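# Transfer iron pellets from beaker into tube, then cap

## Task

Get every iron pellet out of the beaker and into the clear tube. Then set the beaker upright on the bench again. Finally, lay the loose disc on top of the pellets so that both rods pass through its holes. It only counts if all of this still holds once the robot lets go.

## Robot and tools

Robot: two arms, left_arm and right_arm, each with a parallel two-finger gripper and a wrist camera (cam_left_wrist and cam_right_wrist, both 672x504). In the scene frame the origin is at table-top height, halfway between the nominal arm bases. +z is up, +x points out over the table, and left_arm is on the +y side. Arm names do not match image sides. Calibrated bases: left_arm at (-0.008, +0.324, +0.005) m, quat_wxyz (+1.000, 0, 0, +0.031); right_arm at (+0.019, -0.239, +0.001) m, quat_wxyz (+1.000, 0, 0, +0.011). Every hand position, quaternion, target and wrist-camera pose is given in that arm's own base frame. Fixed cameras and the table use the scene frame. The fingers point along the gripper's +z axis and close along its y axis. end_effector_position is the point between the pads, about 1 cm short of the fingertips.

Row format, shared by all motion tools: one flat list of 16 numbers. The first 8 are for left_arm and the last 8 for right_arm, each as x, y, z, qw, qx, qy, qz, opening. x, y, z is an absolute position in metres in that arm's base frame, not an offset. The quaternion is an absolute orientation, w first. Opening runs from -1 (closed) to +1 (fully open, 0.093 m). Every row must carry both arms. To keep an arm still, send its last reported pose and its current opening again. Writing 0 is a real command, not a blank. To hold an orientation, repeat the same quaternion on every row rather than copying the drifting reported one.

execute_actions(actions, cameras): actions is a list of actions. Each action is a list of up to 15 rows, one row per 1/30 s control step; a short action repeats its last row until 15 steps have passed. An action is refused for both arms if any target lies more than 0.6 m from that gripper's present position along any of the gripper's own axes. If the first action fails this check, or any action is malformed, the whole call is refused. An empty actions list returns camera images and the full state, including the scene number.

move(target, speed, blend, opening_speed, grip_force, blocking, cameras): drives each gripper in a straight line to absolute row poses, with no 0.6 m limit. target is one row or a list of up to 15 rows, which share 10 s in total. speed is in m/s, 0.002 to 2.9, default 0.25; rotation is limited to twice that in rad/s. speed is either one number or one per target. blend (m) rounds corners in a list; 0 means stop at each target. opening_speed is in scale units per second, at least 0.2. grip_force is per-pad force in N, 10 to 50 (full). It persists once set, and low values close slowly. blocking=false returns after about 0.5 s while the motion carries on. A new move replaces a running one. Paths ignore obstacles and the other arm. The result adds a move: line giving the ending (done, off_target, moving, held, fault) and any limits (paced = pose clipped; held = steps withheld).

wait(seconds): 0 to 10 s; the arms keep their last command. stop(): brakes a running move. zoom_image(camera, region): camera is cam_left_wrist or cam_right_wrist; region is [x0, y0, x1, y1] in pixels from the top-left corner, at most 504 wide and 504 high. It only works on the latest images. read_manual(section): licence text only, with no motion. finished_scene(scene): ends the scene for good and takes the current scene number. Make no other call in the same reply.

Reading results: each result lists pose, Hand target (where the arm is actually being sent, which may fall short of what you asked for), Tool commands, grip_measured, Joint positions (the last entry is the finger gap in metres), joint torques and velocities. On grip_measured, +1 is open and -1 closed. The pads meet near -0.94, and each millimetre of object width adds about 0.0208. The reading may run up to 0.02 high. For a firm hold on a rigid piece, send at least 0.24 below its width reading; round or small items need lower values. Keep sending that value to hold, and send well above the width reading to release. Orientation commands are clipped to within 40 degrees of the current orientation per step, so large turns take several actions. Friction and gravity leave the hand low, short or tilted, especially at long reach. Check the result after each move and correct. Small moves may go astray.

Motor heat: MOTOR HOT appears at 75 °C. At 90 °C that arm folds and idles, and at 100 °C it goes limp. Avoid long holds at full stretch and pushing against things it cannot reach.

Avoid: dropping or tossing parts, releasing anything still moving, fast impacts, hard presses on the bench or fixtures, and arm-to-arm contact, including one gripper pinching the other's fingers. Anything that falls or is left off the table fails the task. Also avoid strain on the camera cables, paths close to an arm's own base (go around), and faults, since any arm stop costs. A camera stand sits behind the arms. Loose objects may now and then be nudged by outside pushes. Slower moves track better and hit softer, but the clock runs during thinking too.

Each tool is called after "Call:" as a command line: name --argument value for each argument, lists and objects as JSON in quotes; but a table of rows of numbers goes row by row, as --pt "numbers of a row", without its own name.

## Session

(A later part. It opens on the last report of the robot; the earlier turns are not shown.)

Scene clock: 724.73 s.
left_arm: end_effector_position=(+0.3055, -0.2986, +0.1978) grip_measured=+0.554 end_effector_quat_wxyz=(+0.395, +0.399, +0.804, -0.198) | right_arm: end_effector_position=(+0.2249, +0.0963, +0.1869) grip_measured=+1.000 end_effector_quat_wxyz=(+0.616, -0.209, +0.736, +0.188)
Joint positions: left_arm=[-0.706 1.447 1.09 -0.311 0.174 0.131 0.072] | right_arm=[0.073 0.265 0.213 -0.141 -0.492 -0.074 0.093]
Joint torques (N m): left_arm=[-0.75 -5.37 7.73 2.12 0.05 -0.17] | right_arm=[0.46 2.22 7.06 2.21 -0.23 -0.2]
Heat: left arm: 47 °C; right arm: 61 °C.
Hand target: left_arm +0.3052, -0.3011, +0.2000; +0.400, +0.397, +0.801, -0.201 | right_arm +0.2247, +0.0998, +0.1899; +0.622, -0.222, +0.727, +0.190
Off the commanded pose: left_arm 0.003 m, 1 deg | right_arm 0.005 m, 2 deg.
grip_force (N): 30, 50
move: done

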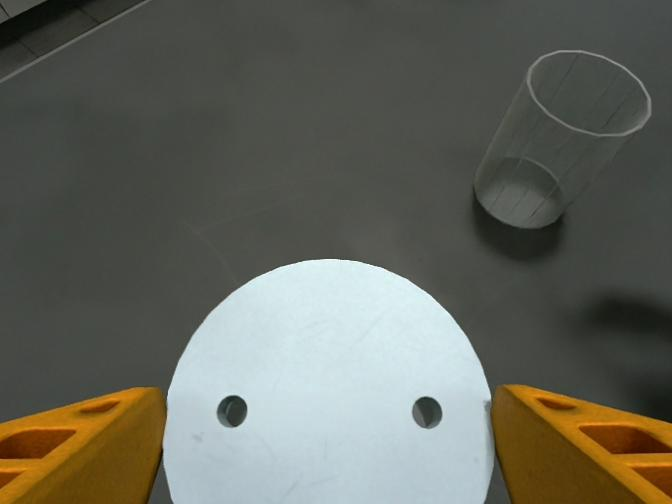

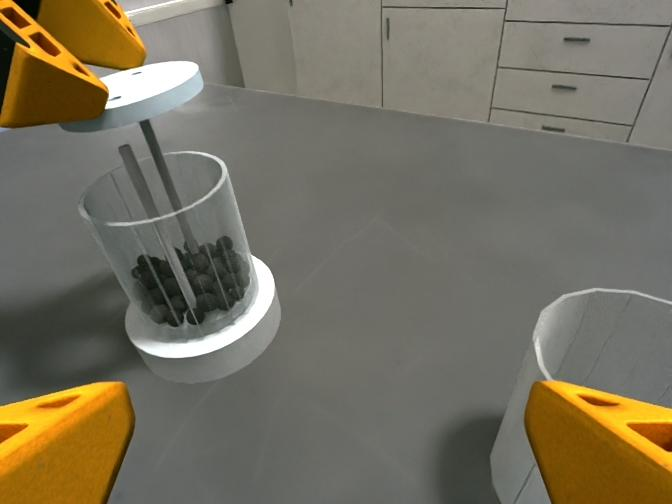

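Call:
move --target '[0.3005,-0.2935,0.2,0.4005,0.3965,0.801,-0.2004,0.3,0.225,0.10,0.19,0.622,-0.222,0.727,0.19,1]' --speed 0.05 --cameras '["all"]'

Call:
zoom_image --camera "cam_left_wrist" --region '[210, 385, 256, 435]'

Call:
zoom_image --camera "cam_left_wrist" --region '[405, 385, 451, 435]'

Call:
zoom_image --camera "cam_right_wrist" --region '[40, 50, 240, 200]'

Scene clock: 736.80 s.
left_arm: end_effector_position=(+0.3010, -0.2948, +0.1885) grip_measured=+0.554 end_effector_quat_wxyz=(+0.386, +0.400, +0.808, -0.196) | right_arm: end_effector_position=(+0.2249, +0.0963, +0.1869) grip_measured=+1.000 end_effector_quat_wxyz=(+0.616, -0.209, +0.736, +0.188)
Joint positions: left_arm=[-0.706 1.438 1.062 -0.311 0.174 0.131 0.072] | right_arm=[0.073 0.265 0.213 -0.141 -0.492 -0.074 0.093]
Joint torques (N m): left_arm=[0.16 -7.17 7.69 2.04 0.14 -0.1] | right_arm=[0.46 2.22 7.06 2.21 -0.23 -0.2]
Heat: left arm: 46 °C; right arm: 61 °C.
Hand target: left_arm +0.3005, -0.2935, +0.1999; +0.401, +0.397, +0.801, -0.200 | right_arm +0.2247, +0.0998, +0.1899; +0.622, -0.222, +0.727, +0.190
Off the commanded pose: left_arm 0.012 m, 2 deg | right_arm 0.005 m, 2 deg.
grip_force (N): 30, 50
move: off_target (left_arm)

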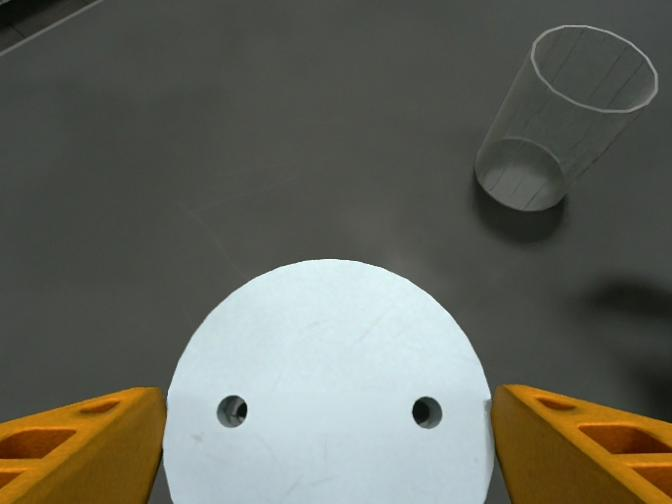

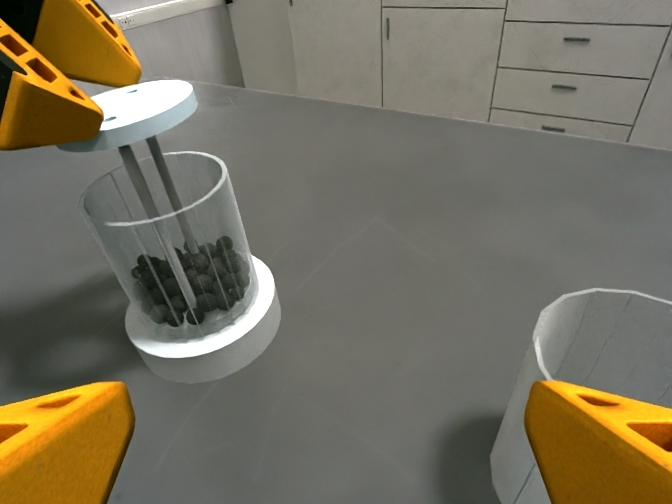

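Scaled by 10.080.

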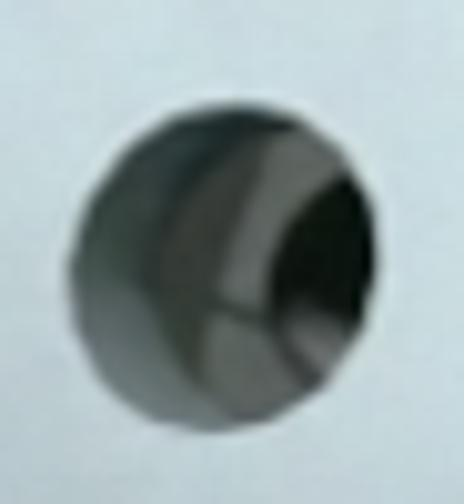

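Scaled by 10.080.

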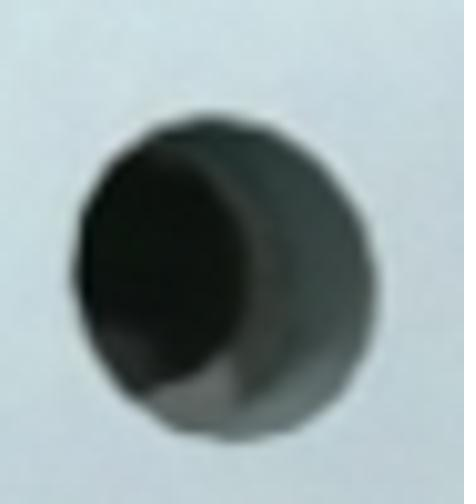

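Scaled by 2.520.

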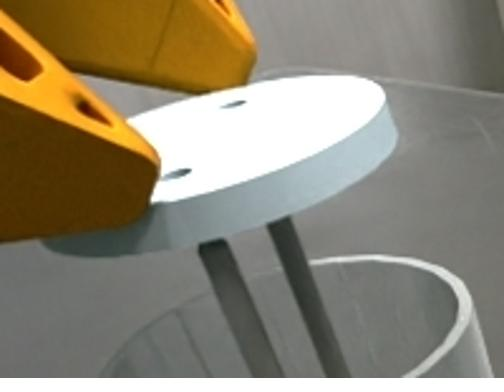

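Call:
move --target '[0.3005,-0.2935,0.190,0.4005,0.3965,0.801,-0.2004,0.3,0.225,0.10,0.19,0.622,-0.222,0.727,0.19,1]' --speed 0.03 --cameras '["all"]'

Call:
zoom_image --camera "cam_right_wrist" --region '[40, 50, 240, 200]'

Scene clock: 764.23 s.
left_arm: end_effector_position=(+0.3004, -0.2943, +0.1824) grip_measured=+0.554 end_effector_quat_wxyz=(+0.388, +0.400, +0.807, -0.196) | right_arm: end_effector_position=(+0.2249, +0.0963, +0.1869) grip_measured=+1.000 end_effector_quat_wxyz=(+0.616, -0.209, +0.736, +0.188)
Joint positions: left_arm=[-0.706 1.437 1.032 -0.279 0.174 0.131 0.072] | right_arm=[0.073 0.265 0.213 -0.141 -0.492 -0.074 0.093]
Joint torques (N m): left_arm=[0.18 -6.6 7.21 2.12 0.14 -0.1] | right_arm=[0.47 2.21 7.05 2.21 -0.23 -0.2]
Heat: left arm: 46 °C; right arm: 61 °C.
Hand target: left_arm +0.3005, -0.2935, +0.1899; +0.400, +0.397, +0.801, -0.200 | right_arm +0.2247, +0.0998, +0.1899; +0.622, -0.222, +0.727, +0.190
Off the commanded pose: left_arm 0.008 m, 2 deg | right_arm 0.005 m, 2 deg.
grip_force (N): 30, 50
move: done

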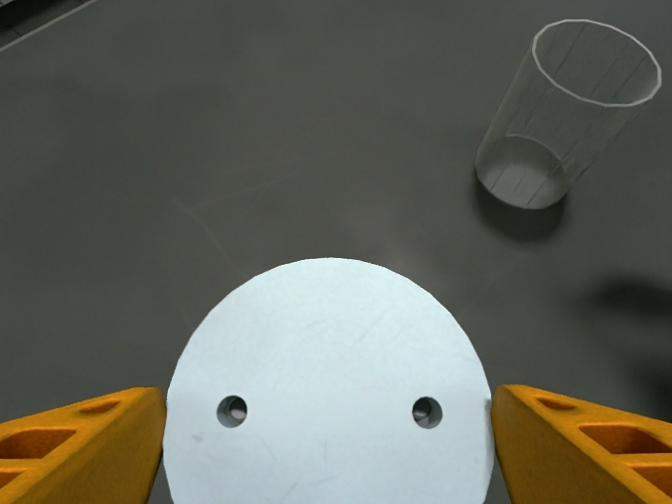

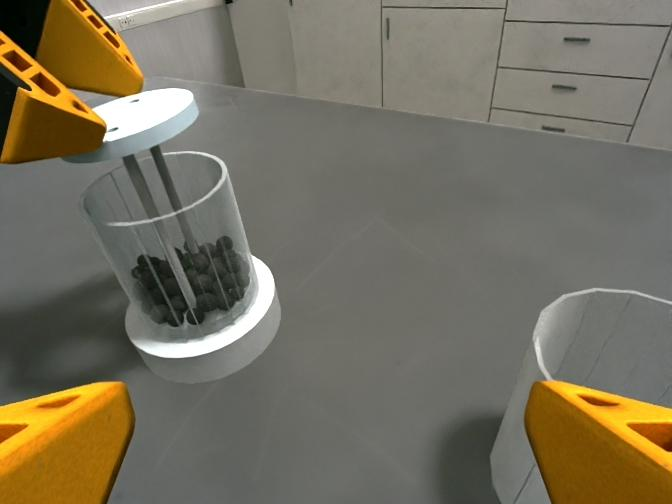

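Scaled by 2.520.

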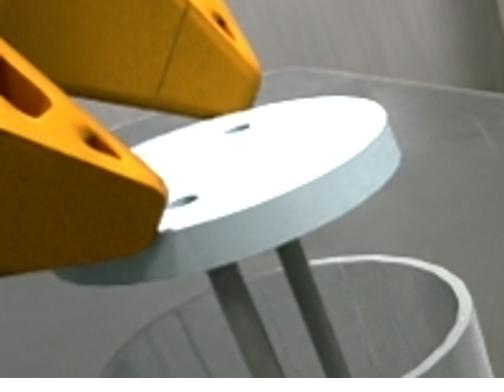

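Look into holes.

Call:
zoom_image --camera "cam_left_wrist" --region '[205, 380, 265, 440]'

Call:
zoom_image --camera "cam_left_wrist" --region '[400, 380, 460, 440]'

Call:
move --target '[0.3005,-0.2935,0.180,0.4005,0.3965,0.801,-0.2004,0.3,0.225,0.10,0.19,0.622,-0.222,0.727,0.19,1]' --speed 0.03 --cameras '["all"]'

Call:
zoom_image --camera "cam_right_wrist" --region '[40, 50, 240, 200]'

Call:
zoom_image --camera "cam_left_wrist" --region '[205, 380, 265, 440]'

Call:
zoom_image --camera "cam_left_wrist" --region '[400, 380, 460, 440]'

Scaled by 8.400.

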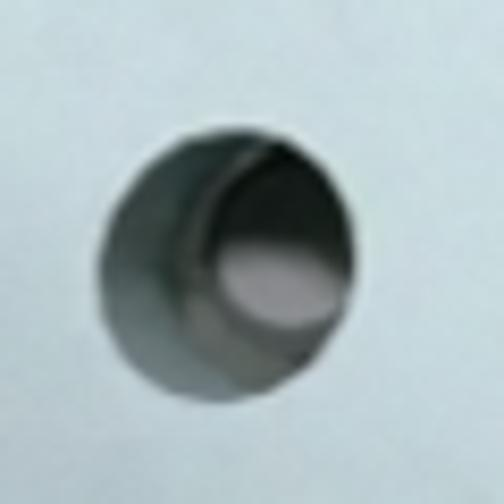

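Scaled by 8.400.

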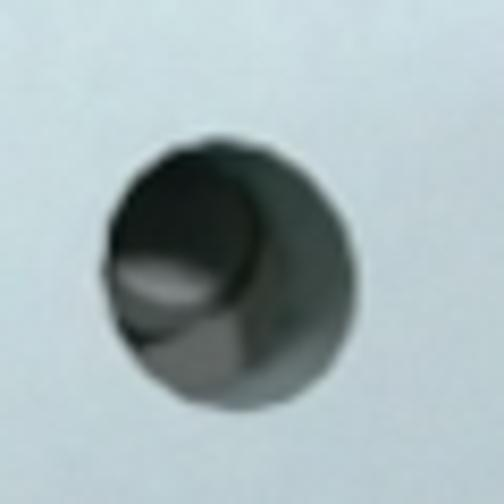

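Scene clock: 776.23 s.
left_arm: end_effector_position=(+0.3013, -0.2951, +0.1778) grip_measured=+0.554 end_effector_quat_wxyz=(+0.395, +0.399, +0.803, -0.198) | right_arm: end_effector_position=(+0.2249, +0.0963, +0.1869) grip_measured=+1.000 end_effector_quat_wxyz=(+0.616, -0.209, +0.736, +0.188)
Joint positions: left_arm=[-0.706 1.437 1 -0.23 0.174 0.131 0.072] | right_arm=[0.073 0.265 0.213 -0.141 -0.492 -0.074 0.093]
Joint torques (N m): left_arm=[0.17 -6.05 6.99 2.07 0.13 -0.1] | right_arm=[0.46 2.21 7.06 2.21 -0.23 -0.2]
Heat: left arm: 46 °C; right arm: 61 °C.
Hand target: left_arm +0.3006, -0.2935, +0.1800; +0.400, +0.397, +0.801, -0.200 | right_arm +0.2247, +0.0998, +0.1899; +0.622, -0.222, +0.727, +0.190
Off the commanded pose: left_arm 0.003 m, 1 deg | right_arm 0.005 m, 2 deg.
grip_force (N): 30, 50
move: done

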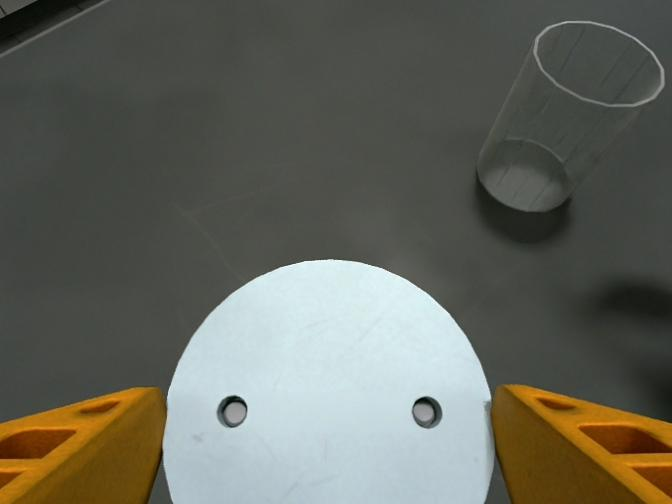

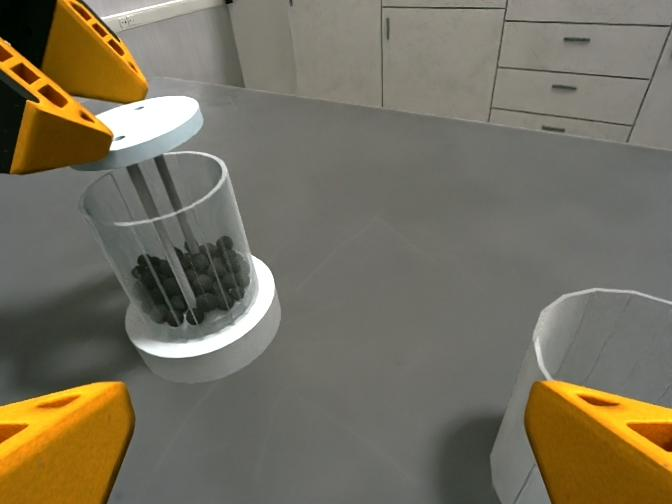

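Scaled by 2.520.

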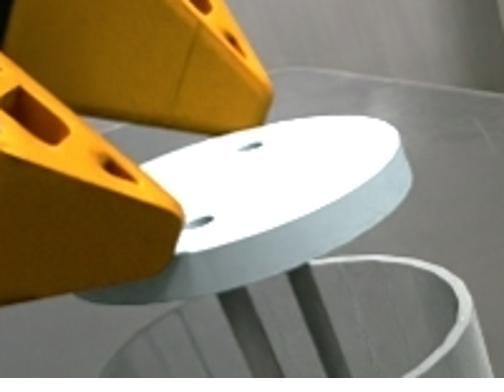

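Scaled by 8.400.

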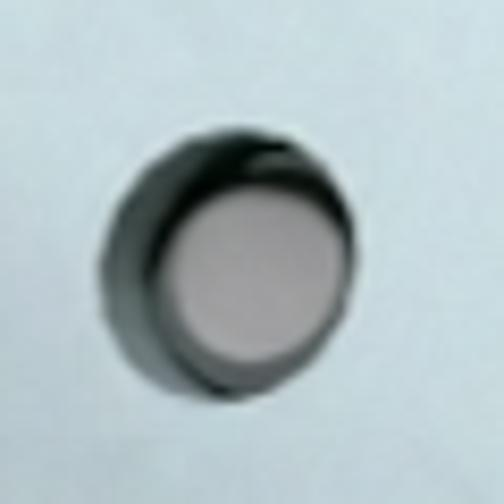

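Scaled by 8.400.

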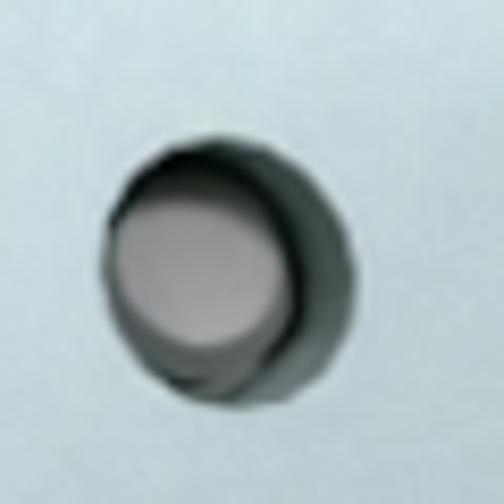

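Call:
move --target '[0.3005,-0.2930,0.168,0.4005,0.3965,0.801,-0.2004,0.3,0.225,0.10,0.19,0.622,-0.222,0.727,0.19,1]' --speed 0.03 --cameras '["all"]'

Call:
zoom_image --camera "cam_right_wrist" --region '[40, 50, 240, 200]'

Call:
zoom_image --camera "cam_left_wrist" --region '[205, 380, 265, 440]'

Call:
zoom_image --camera "cam_left_wrist" --region '[400, 380, 460, 440]'

Scene clock: 783.90 s.
left_arm: end_effector_position=(+0.3009, -0.2948, +0.1697) grip_measured=+0.553 end_effector_quat_wxyz=(+0.401, +0.398, +0.801, -0.200) | right_arm: end_effector_position=(+0.2249, +0.0963, +0.1869) grip_measured=+1.000 end_effector_quat_wxyz=(+0.616, -0.209, +0.736, +0.188)
Joint positions: left_arm=[-0.706 1.437 0.958 -0.175 0.174 0.131 0.072] | right_arm=[0.073 0.265 0.213 -0.141 -0.492 -0.074 0.093]
Joint torques (N m): left_arm=[0.29 -5.33 7.08 2.03 0.14 -0.09] | right_arm=[0.46 2.21 7.05 2.21 -0.23 -0.2]
Heat: left arm: 46 °C; right arm: 61 °C.
Hand target: left_arm +0.3005, -0.2930, +0.1679; +0.401, +0.397, +0.801, -0.200 | right_arm +0.2247, +0.0998, +0.1899; +0.622, -0.222, +0.727, +0.190
Off the commanded pose: left_arm 0.002 m, 0 deg | right_arm 0.005 m, 2 deg.
grip_force (N): 30, 50
move: done

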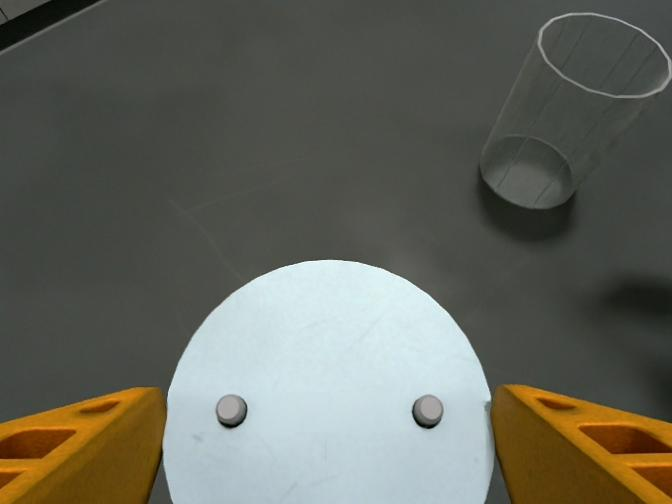

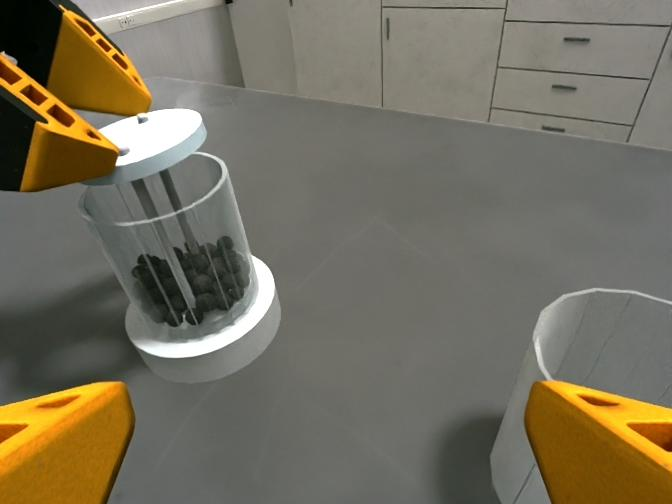

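Scaled by 2.520.

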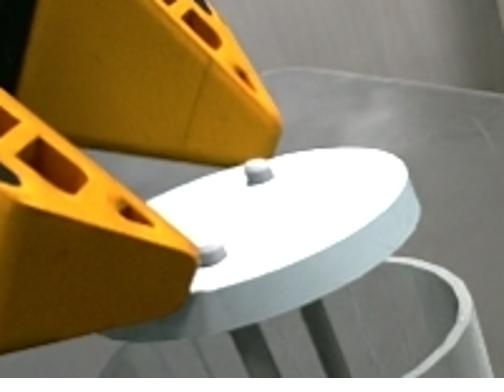

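Scaled by 8.400.

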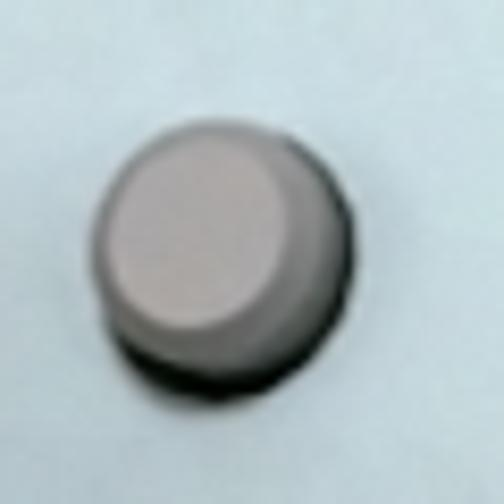

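Scaled by 8.400.

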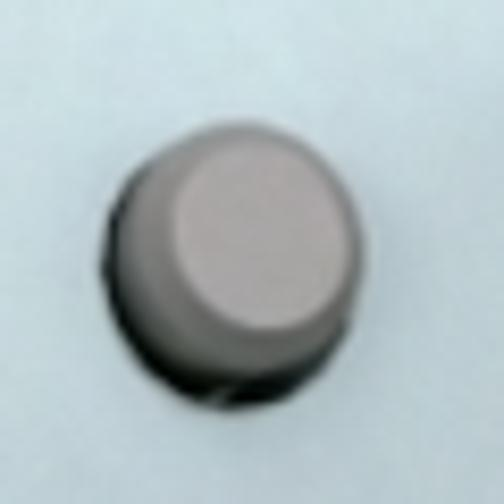

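Call:
move --target '[0.3005,-0.2930,0.137,0.388,0.4005,0.807,-0.197,0.3,0.225,0.10,0.19,0.622,-0.222,0.727,0.19,1]' --speed 0.04 --cameras '["all"]'

Call:
zoom_image --camera "cam_right_wrist" --region '[40, 50, 240, 200]'

Scene clock: 793.07 s.
left_arm: end_effector_position=(+0.3008, -0.2947, +0.1443) grip_measured=+0.553 end_effector_quat_wxyz=(+0.394, +0.399, +0.804, -0.198) | right_arm: end_effector_position=(+0.2249, +0.0963, +0.1869) grip_measured=+1.000 end_effector_quat_wxyz=(+0.616, -0.209, +0.736, +0.188)
Joint positions: left_arm=[-0.706 1.471 0.895 -0.092 0.174 0.131 0.072] | right_arm=[0.073 0.265 0.213 -0.141 -0.492 -0.074 0.093]
Joint torques (N m): left_arm=[0.39 -4.46 6.87 2.01 0.17 -0.03] | right_arm=[0.46 2.22 7.06 2.21 -0.23 -0.2]
Heat: left arm: 46 °C; right arm: 61 °C.
Hand target: left_arm +0.3004, -0.2929, +0.1371; +0.388, +0.400, +0.807, -0.197 | right_arm +0.2247, +0.0998, +0.1899; +0.622, -0.222, +0.727, +0.190
Off the commanded pose: left_arm 0.007 m, 1 deg | right_arm 0.005 m, 2 deg.
grip_force (N): 30, 50
move: done

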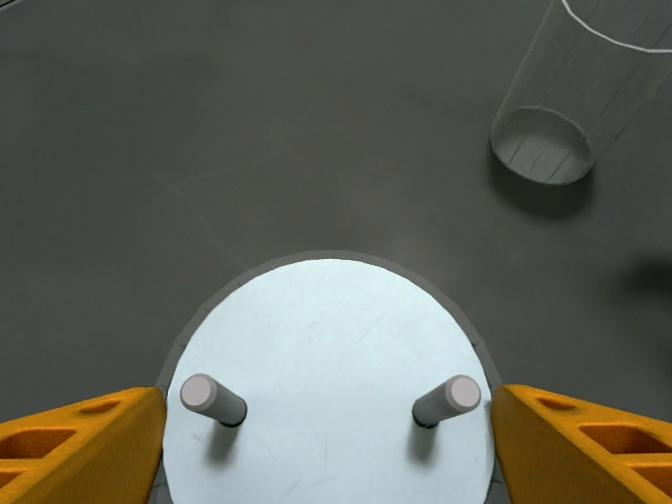

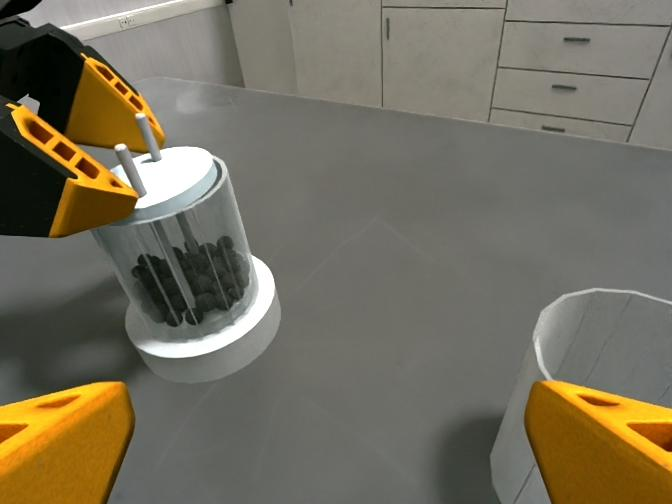

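Scaled by 2.520.

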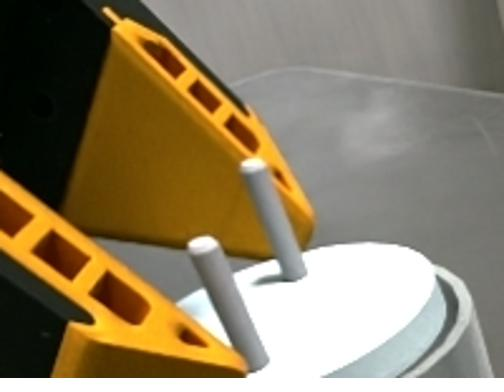

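Call:
move --target '[0.3005,-0.2930,0.125,0.388,0.4005,0.807,-0.197,0.3,0.225,0.10,0.19,0.622,-0.222,0.727,0.19,1]' --speed 0.03 --cameras '["all"]'

Call:
zoom_image --camera "cam_right_wrist" --region '[40, 100, 240, 250]'

Call:
zoom_image --camera "cam_left_wrist" --region '[100, 240, 364, 504]'

Scene clock: 804.27 s.
left_arm: end_effector_position=(+0.3018, -0.2955, +0.1410) grip_measured=+0.553 end_effector_quat_wxyz=(+0.404, +0.398, +0.799, -0.200) | right_arm: end_effector_position=(+0.2249, +0.0963, +0.1869) grip_measured=+1.000 end_effector_quat_wxyz=(+0.616, -0.209, +0.736, +0.188)
Joint positions: left_arm=[-0.706 1.474 0.866 -0.037 0.174 0.131 0.072] | right_arm=[0.073 0.265 0.213 -0.141 -0.492 -0.074 0.093]
Joint torques (N m): left_arm=[0.38 -3.36 6.39 2.01 0.17 -0.03] | right_arm=[0.46 2.21 7.06 2.21 -0.23 -0.2]
Heat: left arm: 45 °C; right arm: 61 °C.
Hand target: left_arm +0.3002, -0.2927, +0.1253; +0.388, +0.400, +0.807, -0.197 | right_arm +0.2247, +0.0998, +0.1899; +0.622, -0.222, +0.727, +0.190
Off the commanded pose: left_arm 0.016 m, 2 deg | right_arm 0.005 m, 2 deg.
grip_force (N): 30, 50
move: off_target (left_arm)

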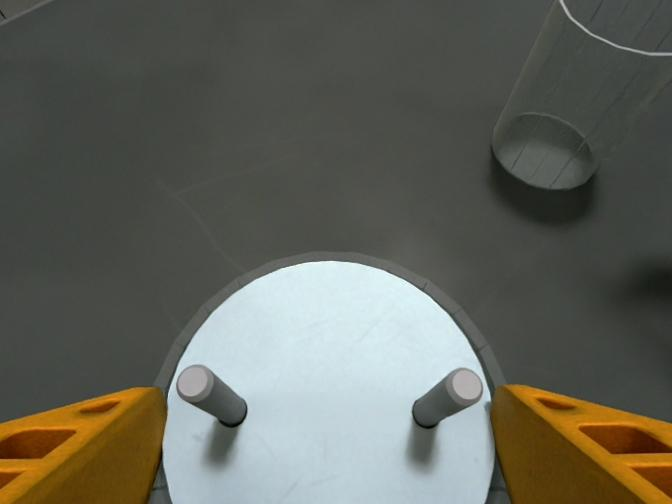

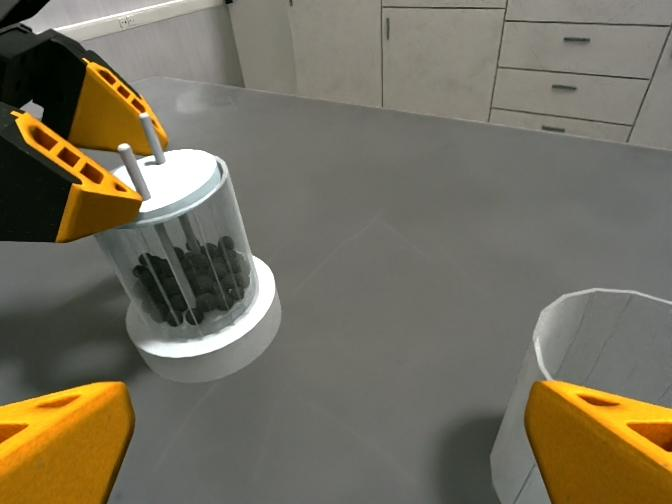

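Scaled by 2.520.

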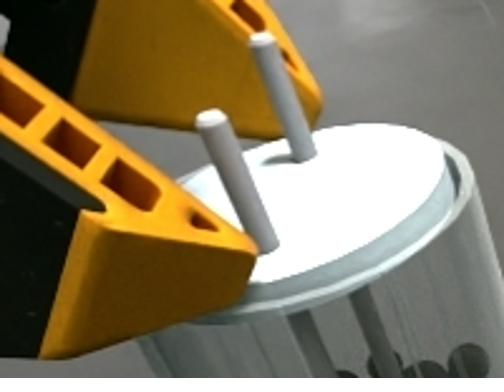

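Scaled by 1.909.

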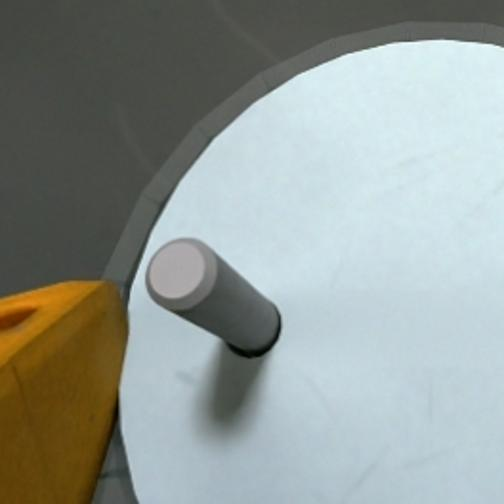

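Call:
move --pt "0.3005 -0.2930 0.139 0.388 0.4005 0.807 -0.197 0.3 0.225 0.10 0.19 0.622 -0.222 0.727 0.19 1" --pt "0.3005 -0.2930 0.140 0.388 0.4005 0.807 -0.197 0.68 0.225 0.10 0.19 0.622 -0.222 0.727 0.19 1" --speed 0.03 --opening_speed 0.2 --cameras '["all"]'

Call:
zoom_image --camera "cam_right_wrist" --region '[40, 100, 290, 400]'

Scene clock: 816.30 s.
left_arm: end_effector_position=(+0.3015, -0.2953, +0.1414) grip_measured=+0.678 end_effector_quat_wxyz=(+0.401, +0.398, +0.801, -0.200) | right_arm: end_effector_position=(+0.2249, +0.0963, +0.1869) grip_measured=+1.000 end_effector_quat_wxyz=(+0.616, -0.209, +0.736, +0.188)
Joint positions: left_arm=[-0.706 1.474 0.873 -0.052 0.174 0.131 0.078] | right_arm=[0.073 0.265 0.213 -0.141 -0.492 -0.074 0.093]
Joint torques (N m): left_arm=[0.38 -5.03 9.39 1.52 0.17 -0.03] | right_arm=[0.46 2.22 7.06 2.21 -0.23 -0.2]
Heat: left arm: 46 °C; right arm: 61 °C.
Hand target: left_arm +0.3004, -0.2929, +0.1400; +0.388, +0.400, +0.806, -0.197 | right_arm +0.2247, +0.0998, +0.1899; +0.622, -0.222, +0.727, +0.190
Off the commanded pose: left_arm 0.003 m, 2 deg | right_arm 0.005 m, 2 deg.
grip_force (N): 30, 50
move: done

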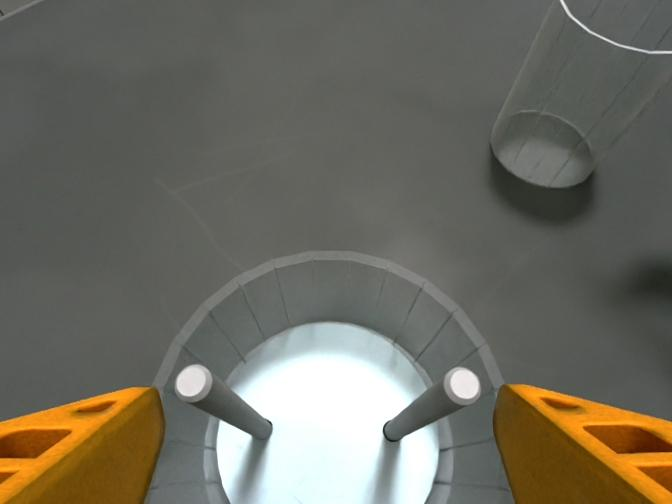

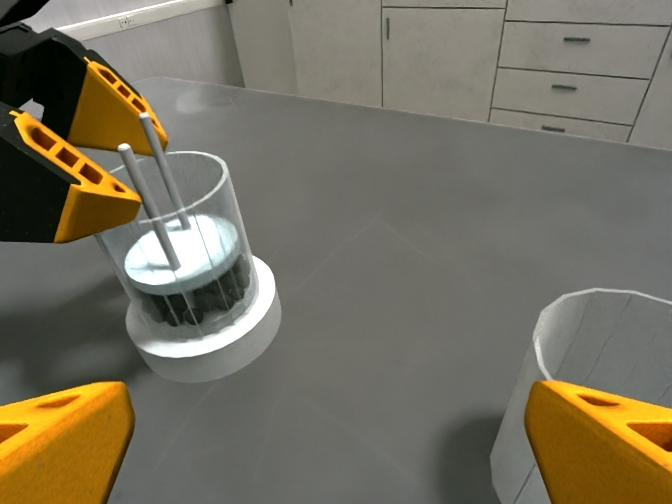

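Scaled by 1.680.

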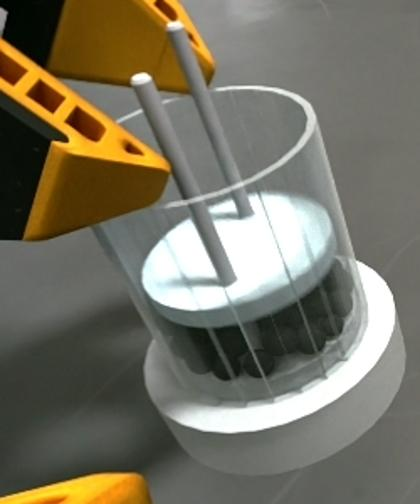

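Resting on pellets. Lift and back away.

Call:
move --pt "0.3005 -0.2930 0.165 0.388 0.4005 0.807 -0.197 0.8 0.225 0.10 0.19 0.622 -0.222 0.727 0.19 1" --pt "0.25 -0.226 0.20 0.388 0.4005 0.807 -0.197 0.8 0.225 0.10 0.19 0.622 -0.222 0.727 0.19 1" --speed 0.08 --blend '[0.005, 0]' --cameras '["all"]'

Scene clock: 822.43 s.
left_arm: end_effector_position=(+0.2533, -0.2291, +0.2017) grip_measured=+0.798 end_effector_quat_wxyz=(+0.391, +0.395, +0.808, -0.196) | right_arm: end_effector_position=(+0.2249, +0.0963, +0.1869) grip_measured=+1.000 end_effector_quat_wxyz=(+0.616, -0.209, +0.736, +0.188)
Joint positions: left_arm=[-0.621 1.112 0.881 -0.455 0.234 0.178 0.084] | right_arm=[0.073 0.265 0.213 -0.141 -0.492 -0.074 0.093]
Joint torques (N m): left_arm=[0.72 -3.59 7.38 1.82 0.3 0.1] | right_arm=[0.46 2.21 7.06 2.21 -0.23 -0.2]
Heat: left arm: 45 °C; right arm: 61 °C.
Hand target: left_arm +0.2500, -0.2262, +0.2000; +0.388, +0.400, +0.807, -0.197 | right_arm +0.2247, +0.0998, +0.1899; +0.622, -0.222, +0.727, +0.190
Off the commanded pose: left_arm 0.005 m, 1 deg | right_arm 0.005 m, 2 deg.
grip_force (N): 30, 50
move: done

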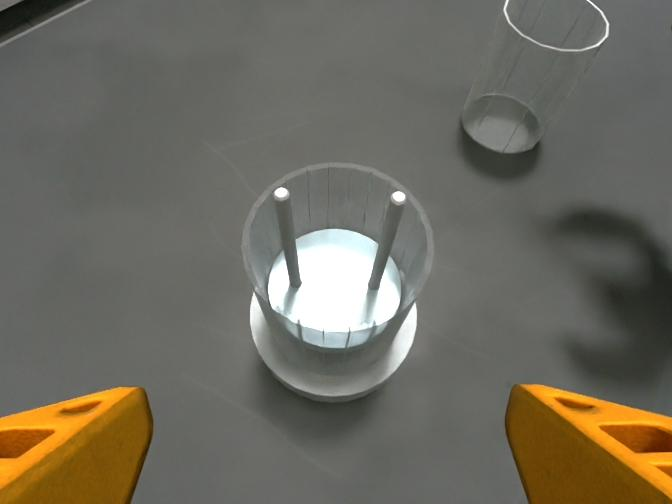

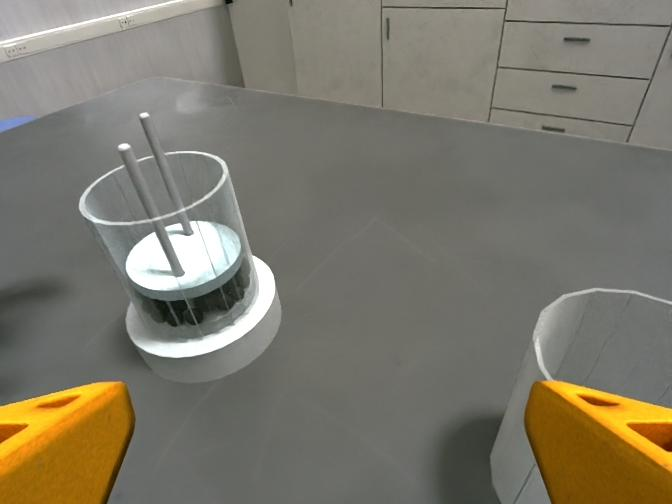

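Call:
finished_scene --scene 2

The scene is finished: the task was done.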